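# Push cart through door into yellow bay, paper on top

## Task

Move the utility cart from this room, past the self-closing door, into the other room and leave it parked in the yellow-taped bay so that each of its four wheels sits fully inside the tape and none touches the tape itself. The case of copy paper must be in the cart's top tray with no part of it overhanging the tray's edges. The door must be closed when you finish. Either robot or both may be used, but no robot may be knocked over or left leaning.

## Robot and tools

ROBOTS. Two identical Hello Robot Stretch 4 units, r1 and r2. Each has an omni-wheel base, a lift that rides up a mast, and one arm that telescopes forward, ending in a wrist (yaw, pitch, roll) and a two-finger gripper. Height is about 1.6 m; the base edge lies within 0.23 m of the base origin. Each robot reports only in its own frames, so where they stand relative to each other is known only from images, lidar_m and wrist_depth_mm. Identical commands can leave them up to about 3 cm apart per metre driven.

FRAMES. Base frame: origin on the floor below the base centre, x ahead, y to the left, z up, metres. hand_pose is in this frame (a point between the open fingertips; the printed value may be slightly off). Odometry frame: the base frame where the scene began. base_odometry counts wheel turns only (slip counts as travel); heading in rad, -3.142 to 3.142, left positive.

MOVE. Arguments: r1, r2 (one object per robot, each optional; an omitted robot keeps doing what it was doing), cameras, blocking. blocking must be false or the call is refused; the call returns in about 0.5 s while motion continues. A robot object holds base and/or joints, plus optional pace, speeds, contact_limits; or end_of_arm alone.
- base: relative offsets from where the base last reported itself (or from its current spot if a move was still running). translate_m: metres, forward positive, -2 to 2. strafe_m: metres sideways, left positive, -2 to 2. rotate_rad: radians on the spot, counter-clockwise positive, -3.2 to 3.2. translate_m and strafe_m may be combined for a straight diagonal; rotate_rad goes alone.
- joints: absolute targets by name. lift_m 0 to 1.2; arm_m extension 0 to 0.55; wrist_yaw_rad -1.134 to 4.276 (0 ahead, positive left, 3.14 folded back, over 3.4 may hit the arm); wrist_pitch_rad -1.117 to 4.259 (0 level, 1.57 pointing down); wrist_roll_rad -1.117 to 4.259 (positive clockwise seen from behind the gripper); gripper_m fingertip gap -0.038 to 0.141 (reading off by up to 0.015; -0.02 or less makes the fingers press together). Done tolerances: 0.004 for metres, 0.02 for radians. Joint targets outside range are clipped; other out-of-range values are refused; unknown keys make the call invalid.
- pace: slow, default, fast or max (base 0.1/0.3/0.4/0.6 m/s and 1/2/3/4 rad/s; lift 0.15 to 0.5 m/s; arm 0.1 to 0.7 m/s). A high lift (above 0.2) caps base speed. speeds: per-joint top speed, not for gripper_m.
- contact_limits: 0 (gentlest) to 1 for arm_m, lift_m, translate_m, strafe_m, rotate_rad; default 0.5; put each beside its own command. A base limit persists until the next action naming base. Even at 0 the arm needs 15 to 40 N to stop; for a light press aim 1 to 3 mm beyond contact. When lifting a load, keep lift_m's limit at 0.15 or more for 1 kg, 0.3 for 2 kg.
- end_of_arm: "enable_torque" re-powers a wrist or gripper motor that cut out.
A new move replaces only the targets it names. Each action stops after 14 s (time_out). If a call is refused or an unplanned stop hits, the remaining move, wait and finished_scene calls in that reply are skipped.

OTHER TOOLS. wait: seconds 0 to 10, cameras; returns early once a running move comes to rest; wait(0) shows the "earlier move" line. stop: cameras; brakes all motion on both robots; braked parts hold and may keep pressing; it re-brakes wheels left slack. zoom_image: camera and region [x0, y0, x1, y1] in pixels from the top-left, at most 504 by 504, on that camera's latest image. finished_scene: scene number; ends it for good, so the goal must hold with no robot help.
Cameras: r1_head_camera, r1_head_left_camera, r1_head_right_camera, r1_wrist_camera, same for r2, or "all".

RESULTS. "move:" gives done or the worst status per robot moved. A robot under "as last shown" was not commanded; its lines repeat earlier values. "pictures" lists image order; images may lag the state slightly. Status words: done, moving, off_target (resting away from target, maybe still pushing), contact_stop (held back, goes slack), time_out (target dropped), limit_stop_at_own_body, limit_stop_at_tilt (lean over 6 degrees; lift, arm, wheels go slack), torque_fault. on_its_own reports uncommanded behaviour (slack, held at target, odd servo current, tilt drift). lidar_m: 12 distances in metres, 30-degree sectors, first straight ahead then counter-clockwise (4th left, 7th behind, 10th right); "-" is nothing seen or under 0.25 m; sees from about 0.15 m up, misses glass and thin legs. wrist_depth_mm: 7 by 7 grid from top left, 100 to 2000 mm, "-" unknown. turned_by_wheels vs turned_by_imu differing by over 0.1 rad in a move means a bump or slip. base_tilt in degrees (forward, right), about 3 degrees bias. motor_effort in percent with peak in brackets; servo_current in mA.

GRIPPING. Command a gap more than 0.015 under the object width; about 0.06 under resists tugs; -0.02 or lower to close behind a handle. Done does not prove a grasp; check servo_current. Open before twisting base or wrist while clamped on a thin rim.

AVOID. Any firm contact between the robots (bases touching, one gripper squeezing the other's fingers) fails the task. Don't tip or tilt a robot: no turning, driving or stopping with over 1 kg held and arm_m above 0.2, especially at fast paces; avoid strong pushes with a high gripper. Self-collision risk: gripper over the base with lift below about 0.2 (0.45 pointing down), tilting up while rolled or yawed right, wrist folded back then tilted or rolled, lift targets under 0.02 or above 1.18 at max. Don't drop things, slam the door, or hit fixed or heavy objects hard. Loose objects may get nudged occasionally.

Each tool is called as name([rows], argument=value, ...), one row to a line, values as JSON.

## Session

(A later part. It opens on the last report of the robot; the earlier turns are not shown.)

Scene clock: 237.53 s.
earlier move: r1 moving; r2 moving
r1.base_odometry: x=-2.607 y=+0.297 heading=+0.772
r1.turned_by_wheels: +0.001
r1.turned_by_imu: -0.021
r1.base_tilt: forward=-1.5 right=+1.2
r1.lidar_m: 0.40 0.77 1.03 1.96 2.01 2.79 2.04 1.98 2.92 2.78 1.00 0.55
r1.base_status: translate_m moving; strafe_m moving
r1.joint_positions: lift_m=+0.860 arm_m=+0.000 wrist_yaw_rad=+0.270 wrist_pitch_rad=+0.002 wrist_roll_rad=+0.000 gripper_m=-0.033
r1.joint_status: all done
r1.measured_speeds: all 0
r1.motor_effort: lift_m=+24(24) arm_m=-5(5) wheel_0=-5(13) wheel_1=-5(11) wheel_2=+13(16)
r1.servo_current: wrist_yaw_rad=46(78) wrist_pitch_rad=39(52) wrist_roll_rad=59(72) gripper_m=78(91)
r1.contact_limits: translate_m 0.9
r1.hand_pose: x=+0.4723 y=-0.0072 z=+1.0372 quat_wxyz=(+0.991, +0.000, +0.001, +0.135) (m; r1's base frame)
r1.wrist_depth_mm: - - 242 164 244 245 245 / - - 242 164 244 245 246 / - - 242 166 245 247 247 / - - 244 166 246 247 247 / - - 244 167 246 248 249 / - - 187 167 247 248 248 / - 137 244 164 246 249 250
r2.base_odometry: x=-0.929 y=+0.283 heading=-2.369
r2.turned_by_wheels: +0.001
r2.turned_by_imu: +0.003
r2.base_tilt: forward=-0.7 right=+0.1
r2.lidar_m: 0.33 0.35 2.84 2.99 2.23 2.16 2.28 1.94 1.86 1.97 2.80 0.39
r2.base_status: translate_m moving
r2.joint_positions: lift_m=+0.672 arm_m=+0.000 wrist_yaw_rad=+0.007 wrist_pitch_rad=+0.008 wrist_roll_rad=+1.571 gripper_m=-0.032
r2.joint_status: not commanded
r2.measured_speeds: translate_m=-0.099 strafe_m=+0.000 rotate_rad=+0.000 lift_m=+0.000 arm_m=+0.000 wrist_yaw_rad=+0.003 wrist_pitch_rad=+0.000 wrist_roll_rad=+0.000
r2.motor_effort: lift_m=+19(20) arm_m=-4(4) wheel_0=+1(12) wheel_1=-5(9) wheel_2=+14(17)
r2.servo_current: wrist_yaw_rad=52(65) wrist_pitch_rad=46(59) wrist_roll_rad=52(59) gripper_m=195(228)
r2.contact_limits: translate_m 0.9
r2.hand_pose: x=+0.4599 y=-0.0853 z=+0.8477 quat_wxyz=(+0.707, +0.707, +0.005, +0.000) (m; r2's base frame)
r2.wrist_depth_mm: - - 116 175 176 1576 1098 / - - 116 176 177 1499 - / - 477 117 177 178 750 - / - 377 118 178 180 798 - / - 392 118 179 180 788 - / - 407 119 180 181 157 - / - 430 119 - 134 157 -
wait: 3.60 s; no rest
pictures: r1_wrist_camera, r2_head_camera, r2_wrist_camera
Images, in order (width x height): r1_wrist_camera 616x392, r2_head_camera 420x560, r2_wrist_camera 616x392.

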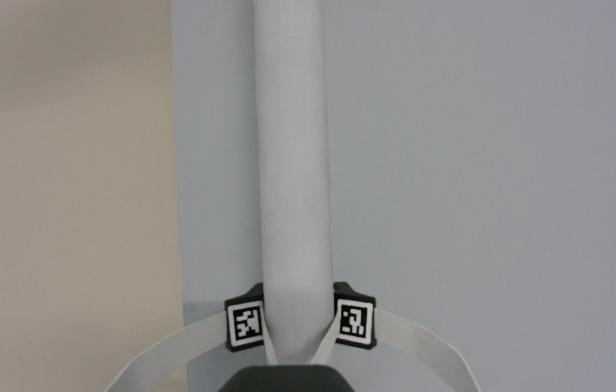

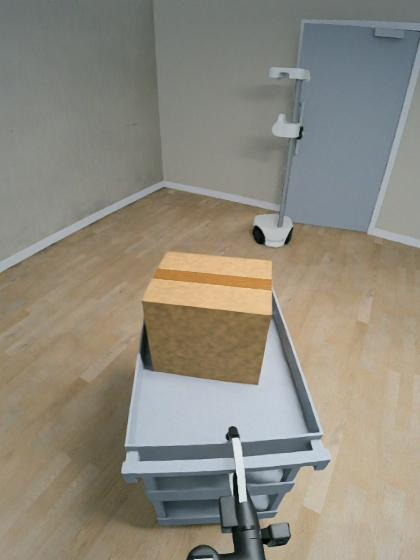

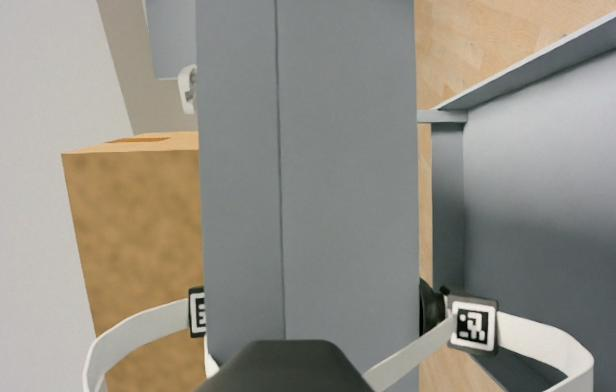

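move(r1={"base":{"translate_m":-0.222,"strafe_m":-0.215},"joints":{"wrist_yaw_rad":0.54},"speeds":{"wrist_yaw_rad":0.1},"pace":"slow","contact_limits":{"translate_m":0.9}}, blocking=false)

wait(seconds=4.2)

wait(seconds=2)

move(r1={"base":{"translate_m":-0.143,"strafe_m":-0.277},"joints":{"wrist_yaw_rad":0.80},"speeds":{"wrist_yaw_rad":0.1},"pace":"slow","contact_limits":{"translate_m":0.9}}, blocking=false)

wait(seconds=2.5, cameras=["r2_wrist_camera","r2_head_camera","r1_wrist_camera"])

Scene clock: 244.63 s.
earlier move: r1 done; r2 done
move: r1 moving
r1.base_odometry: x=-2.608 y=+0.284 heading=+0.773
r1.turned_by_wheels: +0.000
r1.turned_by_imu: +0.000
r1.base_tilt: forward=-1.5 right=+1.3
r1.lidar_m: 0.40 0.77 1.06 1.97 2.02 2.79 2.56 2.51 2.91 2.76 1.03 0.54
r1.base_status: translate_m moving; strafe_m moving
r1.joint_positions: lift_m=+0.860 arm_m=+0.000 wrist_yaw_rad=+0.311 wrist_pitch_rad=+0.002 wrist_roll_rad=+0.000 gripper_m=-0.033
r1.joint_status: wrist_yaw_rad moving
r1.measured_speeds: translate_m=-0.036 strafe_m=-0.035 rotate_rad=+0.002 lift_m=+0.000 arm_m=+0.000 wrist_yaw_rad=+0.100 wrist_pitch_rad=+0.000 wrist_roll_rad=+0.000
r1.motor_effort: lift_m=+24(24) arm_m=-5(5) wheel_0=+0(6) wheel_1=-11(11) wheel_2=+15(17)
r1.servo_current: wrist_yaw_rad=65(65) wrist_pitch_rad=39(46) wrist_roll_rad=46(52) gripper_m=85(91)
r1.contact_limits: translate_m 0.9
r1.hand_pose: x=+0.4723 y=+0.0051 z=+1.0372 quat_wxyz=(+0.988, +0.000, +0.001, +0.155) (m; r1's base frame)
r1.wrist_depth_mm: - - 243 163 241 243 243 / - - 244 167 243 243 243 / - - 244 166 245 243 243 / - - 244 165 245 243 244 / - - 246 165 245 243 244 / - - 246 167 183 246 246 / - - 246 164 247 136 245
r2.base_odometry: x=-0.543 y=+0.660 heading=-2.369
r2.turned_by_wheels: +0.000
r2.turned_by_imu: +0.005
r2.base_tilt: forward=-0.7 right=+0.1
r2.lidar_m: 0.31 0.31 3.14 2.34 1.77 1.71 1.82 1.61 1.56 1.65 2.40 0.39
r2.base_status: done
r2.joint_positions: lift_m=+0.672 arm_m=+0.000 wrist_yaw_rad=+0.012 wrist_pitch_rad=+0.008 wrist_roll_rad=+1.574 gripper_m=-0.032
r2.joint_status: not commanded
r2.measured_speeds: all 0
r2.motor_effort: lift_m=+20(20) arm_m=-3(4) wheel_0=+3(3) wheel_1=-2(3) wheel_2=+12(12)
r2.servo_current: wrist_yaw_rad=72(78) wrist_pitch_rad=46(59) wrist_roll_rad=65(65) gripper_m=202(202)
r2.contact_limits: translate_m 0.9
r2.hand_pose: x=+0.4603 y=-0.0841 z=+0.8477 quat_wxyz=(+0.706, +0.708, +0.007, +0.001) (m; r2's base frame)
r2.wrist_depth_mm: - - - 205 208 1464 1098 / - - - 200 202 1576 1098 / - - - 196 196 798 - / - 389 389 192 193 - - / - 392 389 187 189 798 - / - 394 127 183 185 160 - / - 397 402 - 131 151 -
pictures: none

Scene clock: 248.47 s.
earlier move: r1 done
r1.base_odometry: x=-2.616 y=-0.011 heading=+0.774
r1.turned_by_wheels: +0.001
r1.turned_by_imu: +0.001
r1.base_tilt: forward=-1.6 right=+1.2
r1.lidar_m: 0.40 0.44 1.38 2.16 2.26 3.05 2.24 2.28 2.68 2.55 1.38 0.66
r1.base_status: done
r1.joint_positions: lift_m=+0.860 arm_m=+0.000 wrist_yaw_rad=+0.550 wrist_pitch_rad=+0.002 wrist_roll_rad=+0.000 gripper_m=-0.033
r1.joint_status: all done
r1.measured_speeds: all 0
r1.motor_effort: lift_m=+24(24) arm_m=-5(5) wheel_0=+12(14) wheel_1=-2(13) wheel_2=+13(17)
r1.servo_current: wrist_yaw_rad=72(78) wrist_pitch_rad=46(52) wrist_roll_rad=39(72) gripper_m=72(91)
r1.contact_limits: translate_m 0.9
r1.hand_pose: x=+0.4626 y=+0.0762 z=+1.0372 quat_wxyz=(+0.962, +0.000, +0.001, +0.272) (m; r1's base frame)
r1.wrist_depth_mm: - - 243 173 242 242 243 / - - 242 165 243 242 243 / - - 244 170 243 245 243 / - - 245 165 243 244 245 / - - 244 164 245 244 245 / - - 186 167 245 245 245 / - 140 247 164 170 246 245
r2.base_odometry: x=-0.543 y=+0.660 heading=-2.369
r2.turned_by_wheels: +0.000
r2.turned_by_imu: +0.001
r2.base_tilt: forward=-0.7 right=+0.0
r2.lidar_m: 0.33 0.31 3.13 2.33 1.77 1.69 1.81 1.64 1.57 1.65 2.39 0.39
r2.base_status: done
r2.joint_positions: lift_m=+0.672 arm_m=+0.000 wrist_yaw_rad=+0.012 wrist_pitch_rad=+0.008 wrist_roll_rad=+1.574 gripper_m=-0.032
r2.joint_status: not commanded
r2.measured_speeds: all 0
r2.motor_effort: lift_m=+19(20) arm_m=-3(4) wheel_0=+3(3) wheel_1=-3(3) wheel_2=+12(12)
r2.servo_current: wrist_yaw_rad=65(85) wrist_pitch_rad=46(59) wrist_roll_rad=52(72) gripper_m=202(208)
r2.contact_limits: translate_m 0.9
r2.hand_pose: x=+0.4603 y=-0.0841 z=+0.8477 quat_wxyz=(+0.706, +0.708, +0.007, +0.001) (m; r2's base frame)
r2.wrist_depth_mm: - - - 206 207 1464 1098 / - - - 201 202 1618 1098 / - - - 196 198 798 - / - 389 389 191 193 - - / - 389 394 187 189 778 - / - 392 127 183 185 160 - / - 397 402 - 131 151 -
wait: 3.83 of 4.2 s (r1 has come to rest)
pictures: none

Scene clock: 250.47 s.
r1.base_odometry: x=-2.616 y=-0.011 heading=+0.774
r1.turned_by_wheels: +0.000
r1.turned_by_imu: +0.000
r1.base_tilt: forward=-1.6 right=+1.2
r1.lidar_m: 0.38 0.42 1.37 2.13 2.23 3.05 2.22 2.27 2.69 2.56 1.41 0.66
r1.base_status: done
r1.joint_positions: lift_m=+0.860 arm_m=+0.000 wrist_yaw_rad=+0.550 wrist_pitch_rad=+0.002 wrist_roll_rad=+0.000 gripper_m=-0.033
r1.joint_status: all done
r1.measured_speeds: all 0
r1.motor_effort: lift_m=+24(24) arm_m=-5(5) wheel_0=+12(14) wheel_1=-2(13) wheel_2=+13(17)
r1.servo_current: wrist_yaw_rad=52(78) wrist_pitch_rad=39(52) wrist_roll_rad=39(72) gripper_m=72(91)
r1.contact_limits: translate_m 0.9
r1.hand_pose: x=+0.4626 y=+0.0762 z=+1.0372 quat_wxyz=(+0.962, +0.000, +0.001, +0.272) (m; r1's base frame)
r1.wrist_depth_mm: - - 243 174 242 242 242 / - - 243 165 243 241 242 / - - 244 170 245 243 243 / - - 244 164 245 243 244 / - - 245 164 244 245 245 / - - 186 167 245 246 245 / - 140 247 165 171 245 246
r2.base_odometry: x=-0.543 y=+0.660 heading=-2.369
r2.turned_by_wheels: +0.000
r2.turned_by_imu: +0.000
r2.base_tilt: forward=-0.7 right=+0.1
r2.lidar_m: 0.33 0.34 3.13 2.34 1.77 1.69 1.79 1.63 1.57 1.68 2.39 0.42
r2.base_status: done
r2.joint_positions: lift_m=+0.672 arm_m=+0.000 wrist_yaw_rad=+0.012 wrist_pitch_rad=+0.008 wrist_roll_rad=+1.574 gripper_m=-0.032
r2.joint_status: not commanded
r2.measured_speeds: all 0
r2.motor_effort: lift_m=+20(20) arm_m=-3(4) wheel_0=+3(3) wheel_1=-2(3) wheel_2=+12(12)
r2.servo_current: wrist_yaw_rad=78(85) wrist_pitch_rad=59(59) wrist_roll_rad=46(72) gripper_m=202(208)
r2.contact_limits: translate_m 0.9
r2.hand_pose: x=+0.4603 y=-0.0841 z=+0.8477 quat_wxyz=(+0.706, +0.708, +0.007, +0.001) (m; r2's base frame)
r2.wrist_depth_mm: - - - 206 207 1499 1098 / - - - 201 202 1576 1138 / - - - 196 197 788 - / - 389 387 191 193 - - / - 392 389 188 190 778 - / - 397 127 183 185 160 - / - 394 402 - 131 151 -
wait: 2.00 s; at rest by 0.27 s
pictures: none

Scene clock: 250.97 s.
move: r1 moving
r1.base_odometry: x=-2.612 y=-0.023 heading=+0.776
r1.turned_by_wheels: +0.002
r1.turned_by_imu: +0.002
r1.base_tilt: forward=-1.5 right=+1.2
r1.lidar_m: 0.40 0.44 1.40 2.17 2.26 3.07 2.20 2.28 2.68 2.56 1.41 0.68
r1.base_status: translate_m moving; strafe_m moving
r1.joint_positions: lift_m=+0.860 arm_m=+0.000 wrist_yaw_rad=+0.590 wrist_pitch_rad=+0.002 wrist_roll_rad=+0.000 gripper_m=-0.033
r1.joint_status: wrist_yaw_rad moving
r1.measured_speeds: translate_m=-0.022 strafe_m=-0.044 rotate_rad=+0.002 lift_m=+0.000 arm_m=+0.000 wrist_yaw_rad=+0.100 wrist_pitch_rad=+0.000 wrist_roll_rad=+0.000
r1.motor_effort: lift_m=+24(24) arm_m=-5(5) wheel_0=+11(14) wheel_1=-8(10) wheel_2=+15(17)
r1.servo_current: wrist_yaw_rad=33(72) wrist_pitch_rad=46(46) wrist_roll_rad=65(65) gripper_m=72(85)
r1.contact_limits: translate_m 0.9
r1.hand_pose: x=+0.4593 y=+0.0878 z=+1.0372 quat_wxyz=(+0.957, +0.000, +0.001, +0.291) (m; r1's base frame)
r1.wrist_depth_mm: - - 244 167 240 239 239 / - - 246 163 241 240 237 / - - 245 167 242 240 240 / - - 247 166 243 241 240 / - - 246 165 243 242 240 / 1808 - 184 166 244 242 240 / - 136 246 164 176 242 241
r2: as last shown
r2.base_tilt: forward=-0.7 right=+0.0
r2.lidar_m: 0.32 0.30 3.13 2.31 1.75 1.69 1.80 1.63 1.56 1.68 2.40 0.43
r2.motor_effort: lift_m=+19(20) arm_m=-4(4) wheel_0=+3(3) wheel_1=-3(3) wheel_2=+12(12)
r2.servo_current: wrist_yaw_rad=78(85) wrist_pitch_rad=46(59) wrist_roll_rad=46(52) gripper_m=208(208)
r2.contact_limits: translate_m 0.9
r2.wrist_depth_mm: - - - 206 207 1464 1078 / - - - 201 202 1618 1118 / - - - 196 196 798 - / - 387 389 191 193 - - / - 389 389 187 190 778 - / - 392 127 183 185 160 - / - 397 399 - 131 151 -
pictures: none

Scene clock: 253.47 s.
earlier move: r1 moving
r1.base_odometry: x=-2.542 y=-0.250 heading=+0.777
r1.turned_by_wheels: +0.001
r1.turned_by_imu: +0.027
r1.base_tilt: forward=-1.6 right=+1.2
r1.lidar_m: 0.48 0.36 1.55 2.39 2.51 3.48 2.05 2.97 2.41 2.34 1.49 0.85
r1.base_status: translate_m moving; strafe_m moving
r1.joint_positions: lift_m=+0.860 arm_m=+0.000 wrist_yaw_rad=+0.819 wrist_pitch_rad=+0.002 wrist_roll_rad=+0.000 gripper_m=-0.033
r1.joint_status: all done
r1.measured_speeds: translate_m=-0.046 strafe_m=-0.090 rotate_rad=+0.010 lift_m=+0.000 arm_m=-0.001 wrist_yaw_rad=+0.005 wrist_pitch_rad=+0.000 wrist_roll_rad=+0.000
r1.motor_effort: lift_m=+24(24) arm_m=-3(5) wheel_0=+24(26) wheel_1=-3(10) wheel_2=+12(17)
r1.servo_current: wrist_yaw_rad=104(124) wrist_pitch_rad=46(52) wrist_roll_rad=39(65) gripper_m=72(85)
r1.contact_limits: translate_m 0.9
r1.hand_pose: x=+0.4317 y=+0.1509 z=+1.0372 quat_wxyz=(+0.917, +0.000, +0.001, +0.398) (m; r1's base frame)
r1.wrist_depth_mm: - - 165 236 232 228 224 / - - 166 236 234 228 224 / - - 246 239 234 229 226 / - - 163 237 234 229 225 / - - 248 239 236 229 226 / - - 180 173 236 230 225 / - 153 248 178 145 230 228
r2.base_odometry: x=-0.543 y=+0.660 heading=-2.369
r2.turned_by_wheels: +0.000
r2.turned_by_imu: +0.000
r2.base_tilt: forward=-0.6 right=+0.0
r2.lidar_m: 0.32 0.31 3.12 2.37 1.76 1.72 1.80 1.63 1.57 1.67 2.38 0.38
r2.base_status: not commanded
r2.joint_positions: lift_m=+0.672 arm_m=+0.000 wrist_yaw_rad=+0.012 wrist_pitch_rad=+0.008 wrist_roll_rad=+1.574 gripper_m=-0.032
r2.joint_status: not commanded
r2.measured_speeds: all 0
r2.motor_effort: lift_m=+20(20) arm_m=-4(4) wheel_0=+2(3) wheel_1=-3(3) wheel_2=+12(13)
r2.servo_current: wrist_yaw_rad=65(85) wrist_pitch_rad=52(59) wrist_roll_rad=52(65) gripper_m=208(208)
r2.contact_limits: translate_m 0.9
r2.hand_pose: x=+0.4603 y=-0.0841 z=+0.8477 quat_wxyz=(+0.706, +0.708, +0.007, +0.001) (m; r2's base frame)
r2.wrist_depth_mm: - - - 204 208 1464 1098 / - - - 201 202 1576 1098 / - - - 196 197 798 - / - 389 387 192 193 - - / - 389 389 187 189 788 - / - 394 127 183 185 160 - / - 397 399 - 131 152 -
wait: 2.50 s; no rest
pictures: r1_wrist_camera, r2_head_camera, r2_wrist_camera
Images, in order (width x height): r1_wrist_camera 616x392, r2_head_camera 420x560, r2_wrist_camera 616x392.

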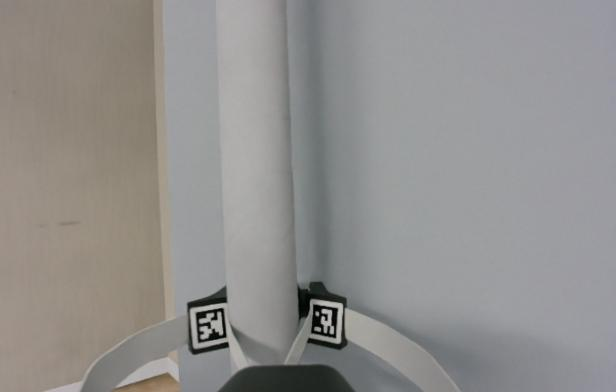

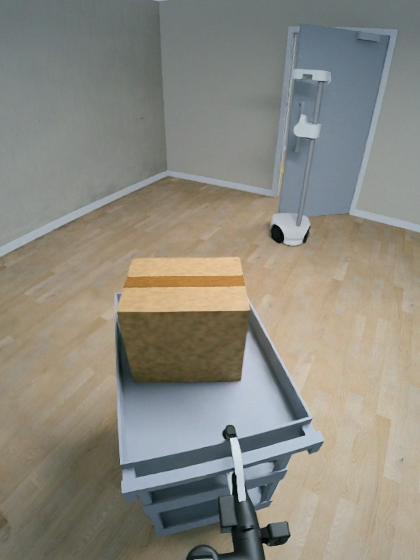

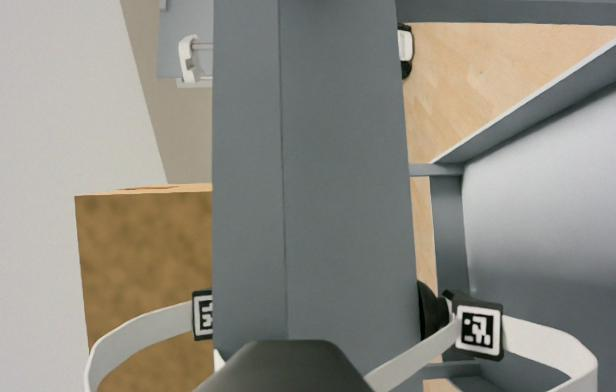

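move(r1={"base":{"translate_m":-0.031,"strafe_m":-0.297},"joints":{"wrist_yaw_rad":1.1},"speeds":{"wrist_yaw_rad":0.1},"pace":"slow","contact_limits":{"translate_m":0.9}}, r2={"base":{"strafe_m":-0.5},"pace":"slow","contact_limits":{"strafe_m":0.9}}, blocking=false)

wait(seconds=4.2)

wait(seconds=2)

move(r1={"base":{"translate_m":0.06,"strafe_m":-0.279},"joints":{"wrist_yaw_rad":1.4},"speeds":{"wrist_yaw_rad":0.1},"pace":"slow","contact_limits":{"translate_m":0.9}}, r2={"base":{"rotate_rad":0.5},"pace":"slow","contact_limits":{"rotate_rad":0.9}}, blocking=false)

wait(seconds=3, cameras=["r2_wrist_camera","r2_head_camera","r1_wrist_camera","r2_head_right_camera"])

wait(seconds=2.5)

Scene clock: 273.93 s.
earlier move: r1 done
move: r1 moving; r2 moving
r1.base_odometry: x=-2.516 y=-0.319 heading=+0.779
r1.turned_by_wheels: +0.002
r1.turned_by_imu: +0.196
r1.base_tilt: forward=-1.6 right=+1.2
r1.lidar_m: 0.48 0.38 1.93 2.44 2.78 4.59 2.10 2.74 2.31 2.27 1.22 0.64
r1.base_status: translate_m moving; strafe_m moving
r1.joint_positions: lift_m=+0.860 arm_m=+0.000 wrist_yaw_rad=+0.856 wrist_pitch_rad=+0.002 wrist_roll_rad=+0.000 gripper_m=-0.033
r1.joint_status: wrist_yaw_rad moving
r1.measured_speeds: translate_m=-0.007 strafe_m=-0.053 rotate_rad=-0.003 lift_m=+0.000 arm_m=+0.000 wrist_yaw_rad=+0.107 wrist_pitch_rad=+0.000 wrist_roll_rad=+0.000
r1.motor_effort: lift_m=+24(24) arm_m=-4(4) wheel_0=+22(22) wheel_1=-7(7) wheel_2=+16(16)
r1.servo_current: wrist_yaw_rad=85(130) wrist_pitch_rad=39(46) wrist_roll_rad=46(65) gripper_m=78(78)
r1.contact_limits: translate_m 0.9
r1.hand_pose: x=+0.4259 y=+0.1605 z=+1.0372 quat_wxyz=(+0.910, +0.000, +0.001, +0.415) (m; r1's base frame)
r1.wrist_depth_mm: - - 263 167 222 207 197 / - - 263 234 224 210 198 / - - 264 173 225 209 198 / - - 265 171 224 210 198 / - - 267 170 225 211 200 / - - 182 169 224 211 200 / - 156 262 165 168 207 200
r2.base_odometry: x=-0.552 y=+0.670 heading=-2.367
r2.turned_by_wheels: +0.001
r2.turned_by_imu: +0.002
r2.base_tilt: forward=-0.7 right=+0.0
r2.lidar_m: 0.32 0.31 3.14 2.35 1.74 1.72 1.80 1.60 1.56 1.69 2.36 0.40
r2.base_status: strafe_m moving
r2.joint_positions: lift_m=+0.672 arm_m=+0.000 wrist_yaw_rad=+0.013 wrist_pitch_rad=+0.008 wrist_roll_rad=+1.574 gripper_m=-0.032
r2.joint_status: not commanded
r2.measured_speeds: translate_m=+0.001 strafe_m=-0.056 rotate_rad=-0.003 lift_m=+0.000 arm_m=+0.000 wrist_yaw_rad=+0.000 wrist_pitch_rad=+0.000 wrist_roll_rad=+0.000
r2.motor_effort: lift_m=+19(20) arm_m=-3(4) wheel_0=+19(19) wheel_1=-4(7) wheel_2=+1(10)
r2.servo_current: wrist_yaw_rad=78(98) wrist_pitch_rad=46(52) wrist_roll_rad=46(52) gripper_m=195(208)
r2.contact_limits: strafe_m 0.9
r2.hand_pose: x=+0.4604 y=-0.0837 z=+0.8477 quat_wxyz=(+0.706, +0.708, +0.007, +0.002) (m; r2's base frame)
r2.wrist_depth_mm: - - - 207 209 1464 1042 / - - - 202 204 1618 1118 / - - - 198 198 1499 - / - 410 387 192 193 - - / - 389 394 188 190 788 - / - 394 127 183 186 160 - / - 394 399 - 131 154 -
pictures: none

Scene clock: 277.63 s.
earlier move: r1 done; r2 moving
r1.base_odometry: x=-2.338 y=-0.541 heading=+0.777
r1.turned_by_wheels: -0.001
r1.turned_by_imu: +0.690
r1.base_tilt: forward=-1.6 right=+1.2
r1.lidar_m: 0.36 0.36 2.61 3.22 2.46 2.50 2.36 2.16 1.25 0.77 0.46 0.36
r1.base_status: done
r1.joint_positions: lift_m=+0.860 arm_m=+0.000 wrist_yaw_rad=+1.103 wrist_pitch_rad=+0.002 wrist_roll_rad=+0.000 gripper_m=-0.033
r1.joint_status: all done
r1.measured_speeds: translate_m=+0.000 strafe_m=+0.000 rotate_rad=-0.001 lift_m=+0.000 arm_m=+0.000 wrist_yaw_rad=+0.000 wrist_pitch_rad=+0.000 wrist_roll_rad=+0.000
r1.motor_effort: lift_m=+24(24) arm_m=-4(4) wheel_0=+10(28) wheel_1=-9(11) wheel_2=+12(17)
r1.servo_current: wrist_yaw_rad=46(130) wrist_pitch_rad=39(52) wrist_roll_rad=46(72) gripper_m=72(78)
r1.contact_limits: translate_m 0.9
r1.hand_pose: x=+0.3790 y=+0.2180 z=+1.0372 quat_wxyz=(+0.852, -0.001, +0.001, +0.524) (m; r1's base frame)
r1.wrist_depth_mm: - - - 165 220 149 - / - - - 164 210 151 127 / - - - 167 211 153 128 / - - - 166 215 154 129 / - - - 167 230 156 - / - - 208 167 182 163 131 / - - 176 165 195 137 -
r2.base_odometry: x=-0.806 y=+0.929 heading=-2.367
r2.turned_by_wheels: +0.000
r2.turned_by_imu: +0.004
r2.base_tilt: forward=-0.7 right=+0.0
r2.lidar_m: 0.25 0.25 3.45 2.63 1.95 1.91 1.75 1.31 1.27 1.35 1.90 0.43
r2.base_status: strafe_m moving
r2.joint_positions: lift_m=+0.672 arm_m=+0.000 wrist_yaw_rad=+0.018 wrist_pitch_rad=+0.008 wrist_roll_rad=+1.574 gripper_m=-0.032
r2.joint_status: not commanded
r2.measured_speeds: translate_m=-0.001 strafe_m=-0.099 rotate_rad=+0.003 lift_m=+0.000 arm_m=+0.000 wrist_yaw_rad=+0.006 wrist_pitch_rad=+0.000 wrist_roll_rad=+0.000
r2.motor_effort: lift_m=+18(20) arm_m=-3(4) wheel_0=+12(19) wheel_1=-1(7) wheel_2=+2(10)
r2.servo_current: wrist_yaw_rad=98(111) wrist_pitch_rad=52(59) wrist_roll_rad=52(65) gripper_m=195(208)
r2.contact_limits: strafe_m 0.9
r2.hand_pose: x=+0.4608 y=-0.0822 z=+0.8478 quat_wxyz=(+0.706, +0.708, +0.009, +0.004) (m; r2's base frame)
r2.wrist_depth_mm: - - - - - 1576 1138 / - - - 263 - 1661 1160 / - - - 274 312 317 317 / - - - 241 267 1708 1229 / - - - 215 224 1708 492 / - - 182 194 197 158 - / - 148 178 - 175 158 -
wait: 3.70 of 4.2 s (r1 has come to rest)
pictures: none

Scene clock: 279.57 s.
earlier move: r2 done
r1.base_odometry: x=-2.338 y=-0.541 heading=+0.777
r1.turned_by_wheels: +0.000
r1.turned_by_imu: +0.000
r1.base_tilt: forward=-1.5 right=+1.2
r1.lidar_m: 0.34 0.37 2.59 3.24 2.48 2.49 2.38 2.16 1.24 0.76 0.43 0.34
r1.base_status: done
r1.joint_positions: lift_m=+0.860 arm_m=+0.000 wrist_yaw_rad=+1.103 wrist_pitch_rad=+0.002 wrist_roll_rad=+0.000 gripper_m=-0.033
r1.joint_status: all done
r1.measured_speeds: all 0
r1.motor_effort: lift_m=+24(24) arm_m=-4(4) wheel_0=+10(28) wheel_1=-9(11) wheel_2=+12(17)
r1.servo_current: wrist_yaw_rad=39(130) wrist_pitch_rad=52(52) wrist_roll_rad=52(72) gripper_m=72(78)
r1.contact_limits: translate_m 0.9
r1.hand_pose: x=+0.3790 y=+0.2180 z=+1.0372 quat_wxyz=(+0.852, -0.001, +0.001, +0.524) (m; r1's base frame)
r1.wrist_depth_mm: - - - 165 220 150 - / - - - 165 210 151 126 / - - - 167 212 152 128 / - - - 166 214 154 129 / - - - 166 231 156 - / - - 208 167 182 163 131 / - - 176 165 195 137 -
r2.base_odometry: x=-0.892 y=+1.017 heading=-2.367
r2.turned_by_wheels: +0.000
r2.turned_by_imu: +0.002
r2.base_tilt: forward=-0.7 right=+0.1
r2.lidar_m: 0.25 0.25 0.85 2.69 2.03 1.98 1.59 1.20 1.16 1.25 1.75 0.43
r2.base_status: done
r2.joint_positions: lift_m=+0.672 arm_m=+0.000 wrist_yaw_rad=+0.023 wrist_pitch_rad=+0.008 wrist_roll_rad=+1.574 gripper_m=-0.032
r2.joint_status: not commanded
r2.measured_speeds: all 0
r2.on_its_own: wrist_yaw_rad is at rest, and its servo_current (143 mA) is outside its rest range (0 to 104 mA)
r2.motor_effort: lift_m=+16(20) arm_m=-3(4) wheel_0=+12(20) wheel_1=+1(7) wheel_2=+6(10)
r2.servo_current: wrist_yaw_rad=143(150) wrist_pitch_rad=52(59) wrist_roll_rad=52(65) gripper_m=189(208)
r2.contact_limits: strafe_m 0.9
r2.hand_pose: x=+0.4612 y=-0.0807 z=+0.8480 quat_wxyz=(+0.706, +0.708, +0.011, +0.005) (m; r2's base frame)
r2.wrist_depth_mm: - - - - - 1661 1138 / - - - 291 - 1661 1138 / - - - 248 - 1464 1118 / - - - 262 298 1576 1205 / - - - 225 246 1661 473 / - - - 150 199 159 - / - 153 176 - 137 634 -
wait: 1.93 of 2 s (r2 has come to rest)
pictures: none

Scene clock: 280.07 s.
move: r1 moving; r2 moving
r1.base_odometry: x=-2.327 y=-0.549 heading=+0.778
r1.turned_by_wheels: +0.001
r1.turned_by_imu: +0.016
r1.base_tilt: forward=-1.5 right=+1.2
r1.lidar_m: 0.33 0.37 2.61 3.26 2.49 2.51 2.37 2.16 1.18 0.75 0.43 0.34
r1.base_status: translate_m moving; strafe_m moving
r1.joint_positions: lift_m=+0.860 arm_m=+0.000 wrist_yaw_rad=+1.142 wrist_pitch_rad=+0.002 wrist_roll_rad=+0.000 gripper_m=-0.033
r1.joint_status: wrist_yaw_rad moving
r1.measured_speeds: translate_m=+0.012 strafe_m=-0.051 rotate_rad=+0.004 lift_m=+0.000 arm_m=+0.000 wrist_yaw_rad=+0.106 wrist_pitch_rad=+0.000 wrist_roll_rad=+0.000
r1.motor_effort: lift_m=+24(24) arm_m=-4(4) wheel_0=+15(15) wheel_1=-13(14) wheel_2=+8(11)
r1.servo_current: wrist_yaw_rad=52(72) wrist_pitch_rad=39(46) wrist_roll_rad=59(59) gripper_m=72(78)
r1.contact_limits: translate_m 0.9
r1.hand_pose: x=+0.3704 y=+0.2260 z=+1.0372 quat_wxyz=(+0.841, -0.001, +0.001, +0.541) (m; r1's base frame)
r1.wrist_depth_mm: - - - 164 224 154 - / - - - 164 212 149 - / - - - 167 214 158 124 / - - - 167 216 159 125 / - - - 166 220 153 - / - - - 168 181 161 127 / - - 177 164 209 140 -
r2.base_odometry: x=-0.892 y=+1.017 heading=-2.243
r2.turned_by_wheels: +0.124
r2.turned_by_imu: +0.120
r2.base_tilt: forward=-0.7 right=+0.1
r2.lidar_m: 0.25 0.25 3.55 2.41 2.00 1.97 1.43 1.16 1.16 1.29 2.06 0.44
r2.base_status: rotate_rad moving
r2.joint_positions: lift_m=+0.672 arm_m=+0.000 wrist_yaw_rad=+0.005 wrist_pitch_rad=+0.008 wrist_roll_rad=+1.572 gripper_m=-0.032
r2.joint_status: not commanded
r2.measured_speeds: translate_m=-0.003 strafe_m=+0.001 rotate_rad=+0.488 lift_m=+0.000 arm_m=+0.000 wrist_yaw_rad=-0.071 wrist_pitch_rad=+0.000 wrist_roll_rad=-0.018
r2.motor_effort: lift_m=+16(16) arm_m=+0(4) wheel_0=-3(10) wheel_1=-4(4) wheel_2=-15(15)
r2.servo_current: wrist_yaw_rad=52(137) wrist_pitch_rad=52(52) wrist_roll_rad=46(59) gripper_m=189(195)
r2.contact_limits: rotate_rad 0.9
r2.hand_pose: x=+0.4597 y=-0.0858 z=+0.8481 quat_wxyz=(+0.707, +0.707, +0.005, -0.001) (m; r2's base frame)
r2.wrist_depth_mm: - - - - - 1661 1138 / - - - 271 - 1708 1160 / - - - 283 320 322 324 / - - - 245 266 1708 1229 / - - - 164 227 1708 488 / - - 182 145 198 155 - / - 154 179 - 174 - -
pictures: none

Scene clock: 281.27 s.
earlier move: r1 moving; r2 done
r1.base_odometry: x=-2.235 y=-0.609 heading=+0.778
r1.turned_by_wheels: -0.001
r1.turned_by_imu: +0.237
r1.base_tilt: forward=-1.6 right=+1.2
r1.lidar_m: 0.26 0.33 2.74 4.01 2.62 2.83 2.23 1.61 0.71 0.38 0.26 0.25
r1.base_status: translate_m moving; strafe_m moving
r1.joint_positions: lift_m=+0.860 arm_m=+0.000 wrist_yaw_rad=+1.245 wrist_pitch_rad=+0.002 wrist_roll_rad=+0.000 gripper_m=-0.033
r1.joint_status: wrist_yaw_rad moving
r1.measured_speeds: translate_m=+0.021 strafe_m=-0.097 rotate_rad=-0.007 lift_m=+0.000 arm_m=+0.001 wrist_yaw_rad=+0.091 wrist_pitch_rad=+0.000 wrist_roll_rad=+0.000
r1.motor_effort: lift_m=+24(24) arm_m=-7(7) wheel_0=+8(18) wheel_1=-13(14) wheel_2=+10(12)
r1.servo_current: wrist_yaw_rad=104(130) wrist_pitch_rad=46(52) wrist_roll_rad=46(78) gripper_m=72(78)
r1.contact_limits: translate_m 0.9
r1.hand_pose: x=+0.3463 y=+0.2452 z=+1.0372 quat_wxyz=(+0.812, -0.001, +0.001, +0.583) (m; r1's base frame)
r1.wrist_depth_mm: - - - 166 - 140 - / - - - 166 - 144 - / - - - 167 - 147 - / - - - 167 - 135 - / - - - 170 - 124 - / - - - 167 180 138 - / - - 158 165 244 138 -
r2.base_odometry: x=-0.892 y=+1.017 heading=-1.868
r2.turned_by_wheels: +0.375
r2.turned_by_imu: +0.363
r2.base_tilt: forward=-0.7 right=+0.1
r2.lidar_m: 0.31 0.31 2.77 2.05 1.97 1.65 1.22 1.18 1.24 1.71 3.25 0.42
r2.base_status: done
r2.joint_positions: lift_m=+0.672 arm_m=+0.000 wrist_yaw_rad=-0.003 wrist_pitch_rad=+0.008 wrist_roll_rad=+1.568 gripper_m=-0.032
r2.joint_status: not commanded
r2.measured_speeds: all 0
r2.motor_effort: lift_m=+16(16) arm_m=+4(4) wheel_0=-5(14) wheel_1=-4(7) wheel_2=-7(19)
r2.servo_current: wrist_yaw_rad=39(137) wrist_pitch_rad=46(52) wrist_roll_rad=59(65) gripper_m=189(195)
r2.contact_limits: rotate_rad 0.9
r2.hand_pose: x=+0.4590 y=-0.0883 z=+0.8481 quat_wxyz=(+0.708, +0.706, +0.002, -0.004) (m; r2's base frame)
r2.wrist_depth_mm: - - - 221 232 243 241 / - - - 215 216 1618 1138 / - - - 206 210 1661 496 / - - 492 201 202 768 - / - 394 397 193 196 788 - / - 394 174 189 190 155 - / - 156 399 - 185 - -
wait: 1.20 of 3 s (r2 has come to rest)
pictures: r1_wrist_camera, r2_head_camera, r2_head_right_camera, r2_wrist_camera
Images, in order (width x height): r1_wrist_camera 616x392, r2_head_camera 420x560, r2_head_right_camera 420x672, r2_wrist_camera 616x392.

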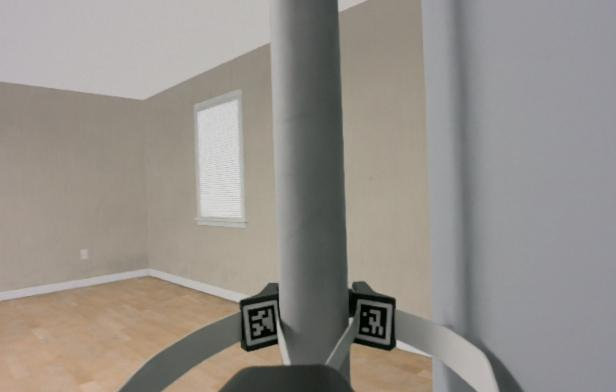

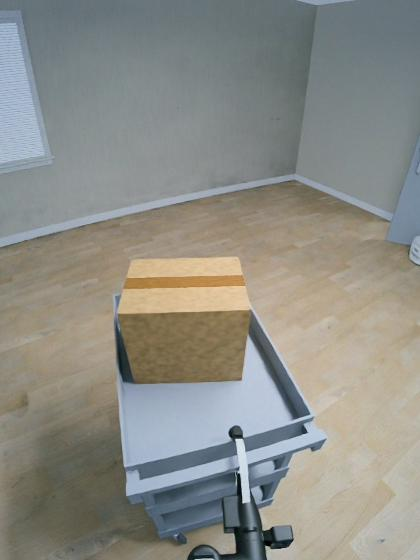

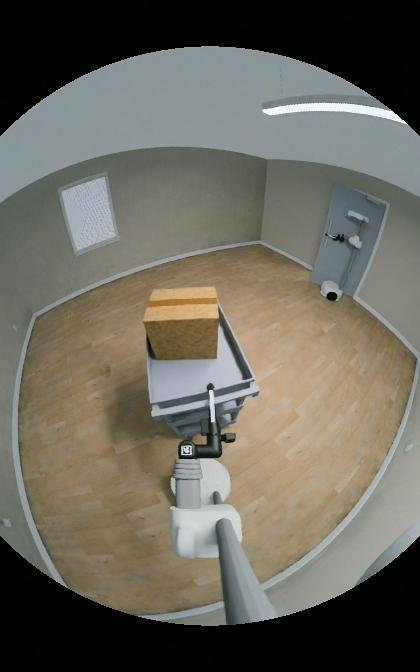

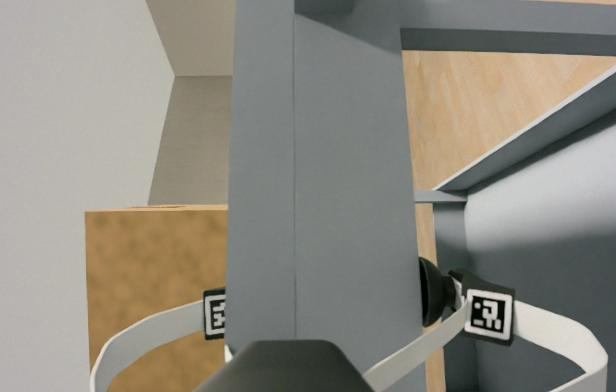

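Scene clock: 283.77 s.
earlier move: r1 torque_fault
torque_fault: r1.wrist_yaw_rad switched itself off since the last result.
r1.base_odometry: x=-2.100 y=-0.696 heading=+0.773
r1.turned_by_wheels: -0.005
r1.turned_by_imu: -0.014
r1.base_tilt: forward=-1.6 right=+1.1
r1.lidar_m: 0.32 2.39 2.56 3.74 2.77 3.07 2.38 1.32 0.55 0.32 0.26 0.27
r1.base_status: translate_m moving; strafe_m moving
r1.joint_positions: lift_m=+0.860 arm_m=+0.000 wrist_yaw_rad=+0.649 wrist_pitch_rad=+0.002 wrist_roll_rad=+0.000 gripper_m=-0.033
r1.joint_status: wrist_yaw_rad torque_fault (moved -0.343 of +0.297)
r1.measured_speeds: translate_m=+0.015 strafe_m=+0.049 rotate_rad=-0.134 lift_m=+0.000 arm_m=+0.000 wrist_yaw_rad=-0.091 wrist_pitch_rad=+0.000 wrist_roll_rad=+0.000
r1.on_its_own: wrist_yaw_rad is off since a torque_fault, until you send "end_of_arm": "enable_torque" (your +1.400 is given up)
r1.motor_effort: lift_m=+22(24) arm_m=-9(10) wheel_0=-3(19) wheel_1=-15(32) wheel_2=+9(22)
r1.servo_current: wrist_yaw_rad=59(1001) wrist_pitch_rad=39(52) wrist_roll_rad=46(78) gripper_m=65(78)
r1.contact_limits: translate_m 0.9
r1.hand_pose: x=+0.4539 y=+0.1048 z=+1.0374 quat_wxyz=(+0.948, +0.000, +0.001, +0.319) (m; r1's base frame)
r1.wrist_depth_mm: - - - 166 239 155 - / - - - 166 241 157 - / - - - 167 223 157 126 / - - - 167 246 167 126 / - - - 171 246 158 - / - - - 168 182 158 - / - - 178 166 224 140 -
r2.base_odometry: x=-0.892 y=+1.017 heading=-1.868
r2.turned_by_wheels: +0.000
r2.turned_by_imu: +0.000
r2.base_tilt: forward=-0.7 right=+0.0
r2.lidar_m: 0.31 0.32 2.76 2.06 1.98 1.63 1.22 1.15 1.22 1.72 3.49 0.41
r2.base_status: done
r2.joint_positions: lift_m=+0.672 arm_m=+0.000 wrist_yaw_rad=-0.003 wrist_pitch_rad=+0.008 wrist_roll_rad=+1.568 gripper_m=-0.032
r2.joint_status: not commanded
r2.measured_speeds: all 0
r2.motor_effort: lift_m=+15(16) arm_m=+4(4) wheel_0=-5(14) wheel_1=-4(7) wheel_2=-7(19)
r2.servo_current: wrist_yaw_rad=39(137) wrist_pitch_rad=46(59) wrist_roll_rad=46(65) gripper_m=189(195)
r2.contact_limits: rotate_rad 0.9
r2.hand_pose: x=+0.4590 y=-0.0883 z=+0.8481 quat_wxyz=(+0.708, +0.706, +0.002, -0.004) (m; r2's base frame)
r2.wrist_depth_mm: - - - 220 233 243 242 / - - - 215 216 1618 1118 / - - - 206 209 1708 500 / - - 488 201 203 778 - / - 394 397 193 197 798 - / - 392 174 189 189 155 - / - 156 397 - 185 - -
wait: 2.50 s; no rest
pictures: none

stop(cameras=["r1_head_camera","r1_head_left_camera","r1_head_right_camera","r1_wrist_camera"])

Scene clock: 287.53 s.
earlier move: r1 done
r1.base_odometry: x=-2.099 y=-0.698 heading=+0.778
r1.turned_by_wheels: +0.005
r1.turned_by_imu: -0.116
r1.base_tilt: forward=-1.5 right=+1.3
r1.lidar_m: 0.38 1.61 2.41 3.27 2.75 2.91 2.49 2.05 0.67 0.39 0.32 0.30
r1.base_status: done
r1.joint_positions: lift_m=+0.860 arm_m=+0.000 wrist_yaw_rad=+0.550 wrist_pitch_rad=+0.002 wrist_roll_rad=+0.000 gripper_m=-0.033
r1.joint_status: wrist_yaw_rad torque_fault (moved -0.343 of +0.297)
r1.measured_speeds: all 0
r1.on_its_own: wrist_yaw_rad is off since a torque_fault, until you send "end_of_arm": "enable_torque" (your +1.400 is given up)
r1.motor_effort: lift_m=+22(24) arm_m=-9(10) wheel_0=-6(19) wheel_1=-5(32) wheel_2=+11(22)
r1.servo_current: wrist_yaw_rad=39(1001) wrist_pitch_rad=39(52) wrist_roll_rad=46(78) gripper_m=72(78)
r1.contact_limits: translate_m 0.9
r1.hand_pose: x=+0.4629 y=+0.0762 z=+1.0374 quat_wxyz=(+0.962, +0.000, +0.001, +0.272) (m; r1's base frame)
r1.wrist_depth_mm: - - - 166 224 164 - / - - - 167 226 165 138 / - - - 167 227 158 139 / - - - 167 229 174 - / - - - 168 229 166 - / - - - 168 182 167 - / - - 177 166 216 145 -
r2.base_odometry: x=-0.892 y=+1.017 heading=-1.868
r2.turned_by_wheels: +0.000
r2.turned_by_imu: +0.001
r2.base_tilt: forward=-0.7 right=+0.1
r2.lidar_m: 0.33 0.31 2.76 2.06 1.97 1.63 1.20 1.16 1.22 1.71 3.82 0.42
r2.base_status: done
r2.joint_positions: lift_m=+0.672 arm_m=+0.000 wrist_yaw_rad=-0.003 wrist_pitch_rad=+0.008 wrist_roll_rad=+1.568 gripper_m=-0.032
r2.joint_status: not commanded
r2.measured_speeds: all 0
r2.motor_effort: lift_m=+16(16) arm_m=+3(4) wheel_0=-5(14) wheel_1=-5(7) wheel_2=-7(19)
r2.servo_current: wrist_yaw_rad=46(137) wrist_pitch_rad=52(59) wrist_roll_rad=46(65) gripper_m=182(195)
r2.contact_limits: rotate_rad 0.9
r2.hand_pose: x=+0.4590 y=-0.0883 z=+0.8481 quat_wxyz=(+0.708, +0.706, +0.002, -0.004) (m; r2's base frame)
r2.wrist_depth_mm: - - - 221 231 242 241 / - - - 215 218 1618 1138 / - - - 206 210 1618 500 / - - 496 201 202 778 - / - 394 394 193 196 788 - / - 397 174 189 189 156 - / - 157 397 - 185 - -
pictures: r1_head_camera, r1_head_left_camera, r1_head_right_camera, r1_wrist_camera
Images, in order (width x height): r1_head_camera 420x560, r1_head_left_camera 420x672, r1_head_right_camera 420x672, r1_wrist_camera 616x392.

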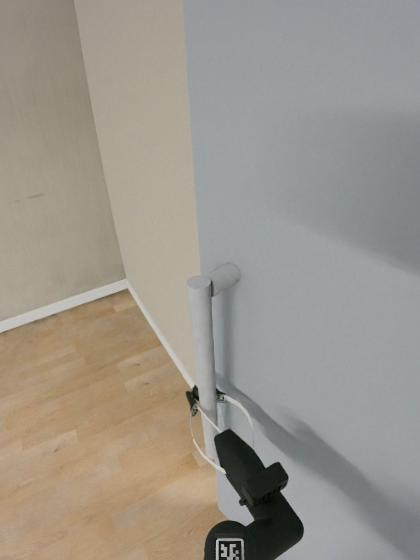

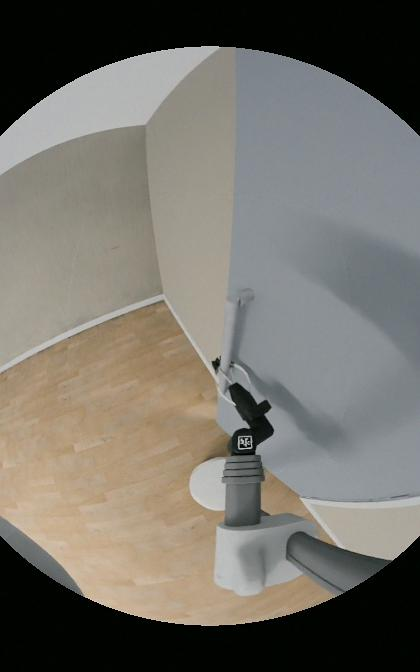

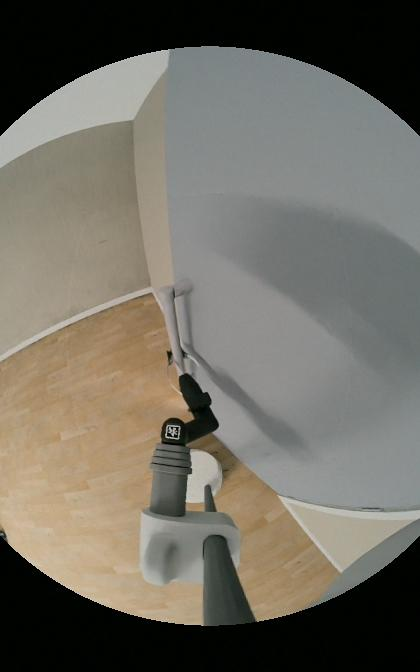

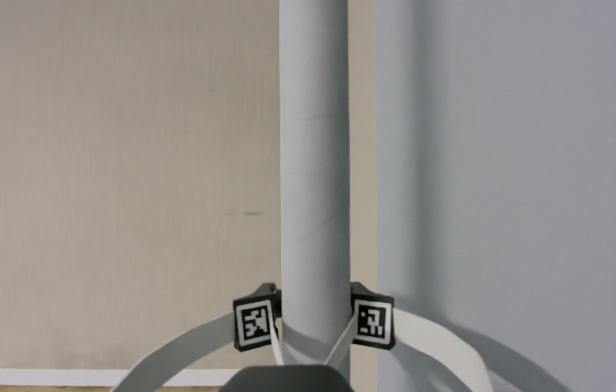

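move(r1={"end_of_arm":"enable_torque"}, blocking=false, cameras=["r2_head_right_camera"])

zoom_image(camera="r2_head_right_camera", region=[280, 160, 420, 320])

Scene clock: 296.30 s.
r1.base_odometry: x=-2.099 y=-0.698 heading=+0.778
r1.turned_by_wheels: +0.000
r1.turned_by_imu: +0.000
r1.base_tilt: forward=-1.5 right=+1.3
r1.lidar_m: 0.37 1.62 2.41 3.25 2.74 2.91 2.49 2.03 0.67 0.37 0.29 0.30
r1.base_status: not commanded
r1.joint_positions: lift_m=+0.860 arm_m=+0.000 wrist_yaw_rad=+0.550 wrist_pitch_rad=+0.002 wrist_roll_rad=+0.000 gripper_m=-0.033
r1.joint_status: not commanded
r1.measured_speeds: all 0
r1.end_of_arm: enable_torque: each motor that was off is on again
r1.on_its_own: wrist_yaw_rad is held at +0.550, not at your +1.400, since a torque_fault
r1.motor_effort: lift_m=+22(22) arm_m=-9(9) wheel_0=-6(6) wheel_1=-5(5) wheel_2=+11(11)
r1.servo_current: wrist_yaw_rad=52(52) wrist_pitch_rad=46(46) wrist_roll_rad=39(52) gripper_m=72(72)
r1.contact_limits: translate_m 0.9
r1.hand_pose: x=+0.4629 y=+0.0762 z=+1.0374 quat_wxyz=(+0.962, +0.000, +0.001, +0.272) (m; r1's base frame)
r1.wrist_depth_mm: - - - 166 224 164 - / - - - 167 225 165 138 / - - - 167 227 158 139 / - - - 168 227 174 - / - - - 168 229 166 - / - - - 169 182 167 - / - - 177 166 216 145 -
r2: as last shown
r2.turned_by_imu: +0.000
r2.lidar_m: 0.32 0.33 2.78 2.06 1.97 1.66 1.22 1.14 1.22 1.72 3.83 0.43
r2.motor_effort: lift_m=+15(16) arm_m=+4(4) wheel_0=-5(5) wheel_1=-5(5) wheel_2=-7(7)
r2.servo_current: wrist_yaw_rad=39(59) wrist_pitch_rad=46(59) wrist_roll_rad=52(59) gripper_m=189(189)
r2.contact_limits: rotate_rad 0.9
r2.wrist_depth_mm: - - - 222 233 242 242 / - - - 214 217 1618 1138 / - - - 207 210 1618 504 / - - 488 200 203 778 - / - 397 397 193 196 788 - / - 394 174 189 189 155 - / - 156 399 - 185 - -
pictures: r2_head_right_camera
Images, in order (width x height): r2_head_right_camera 420x672.

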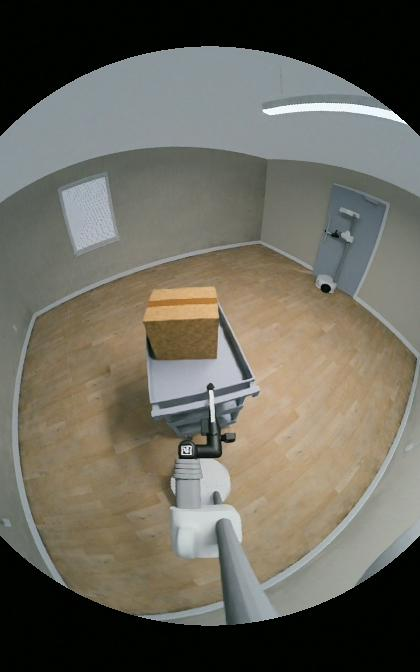

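Scaled by 3.150 from the camera's 420x672 image, which has a finer 600x960 frame.

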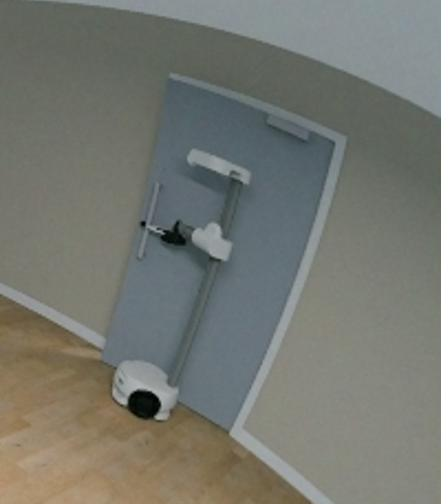

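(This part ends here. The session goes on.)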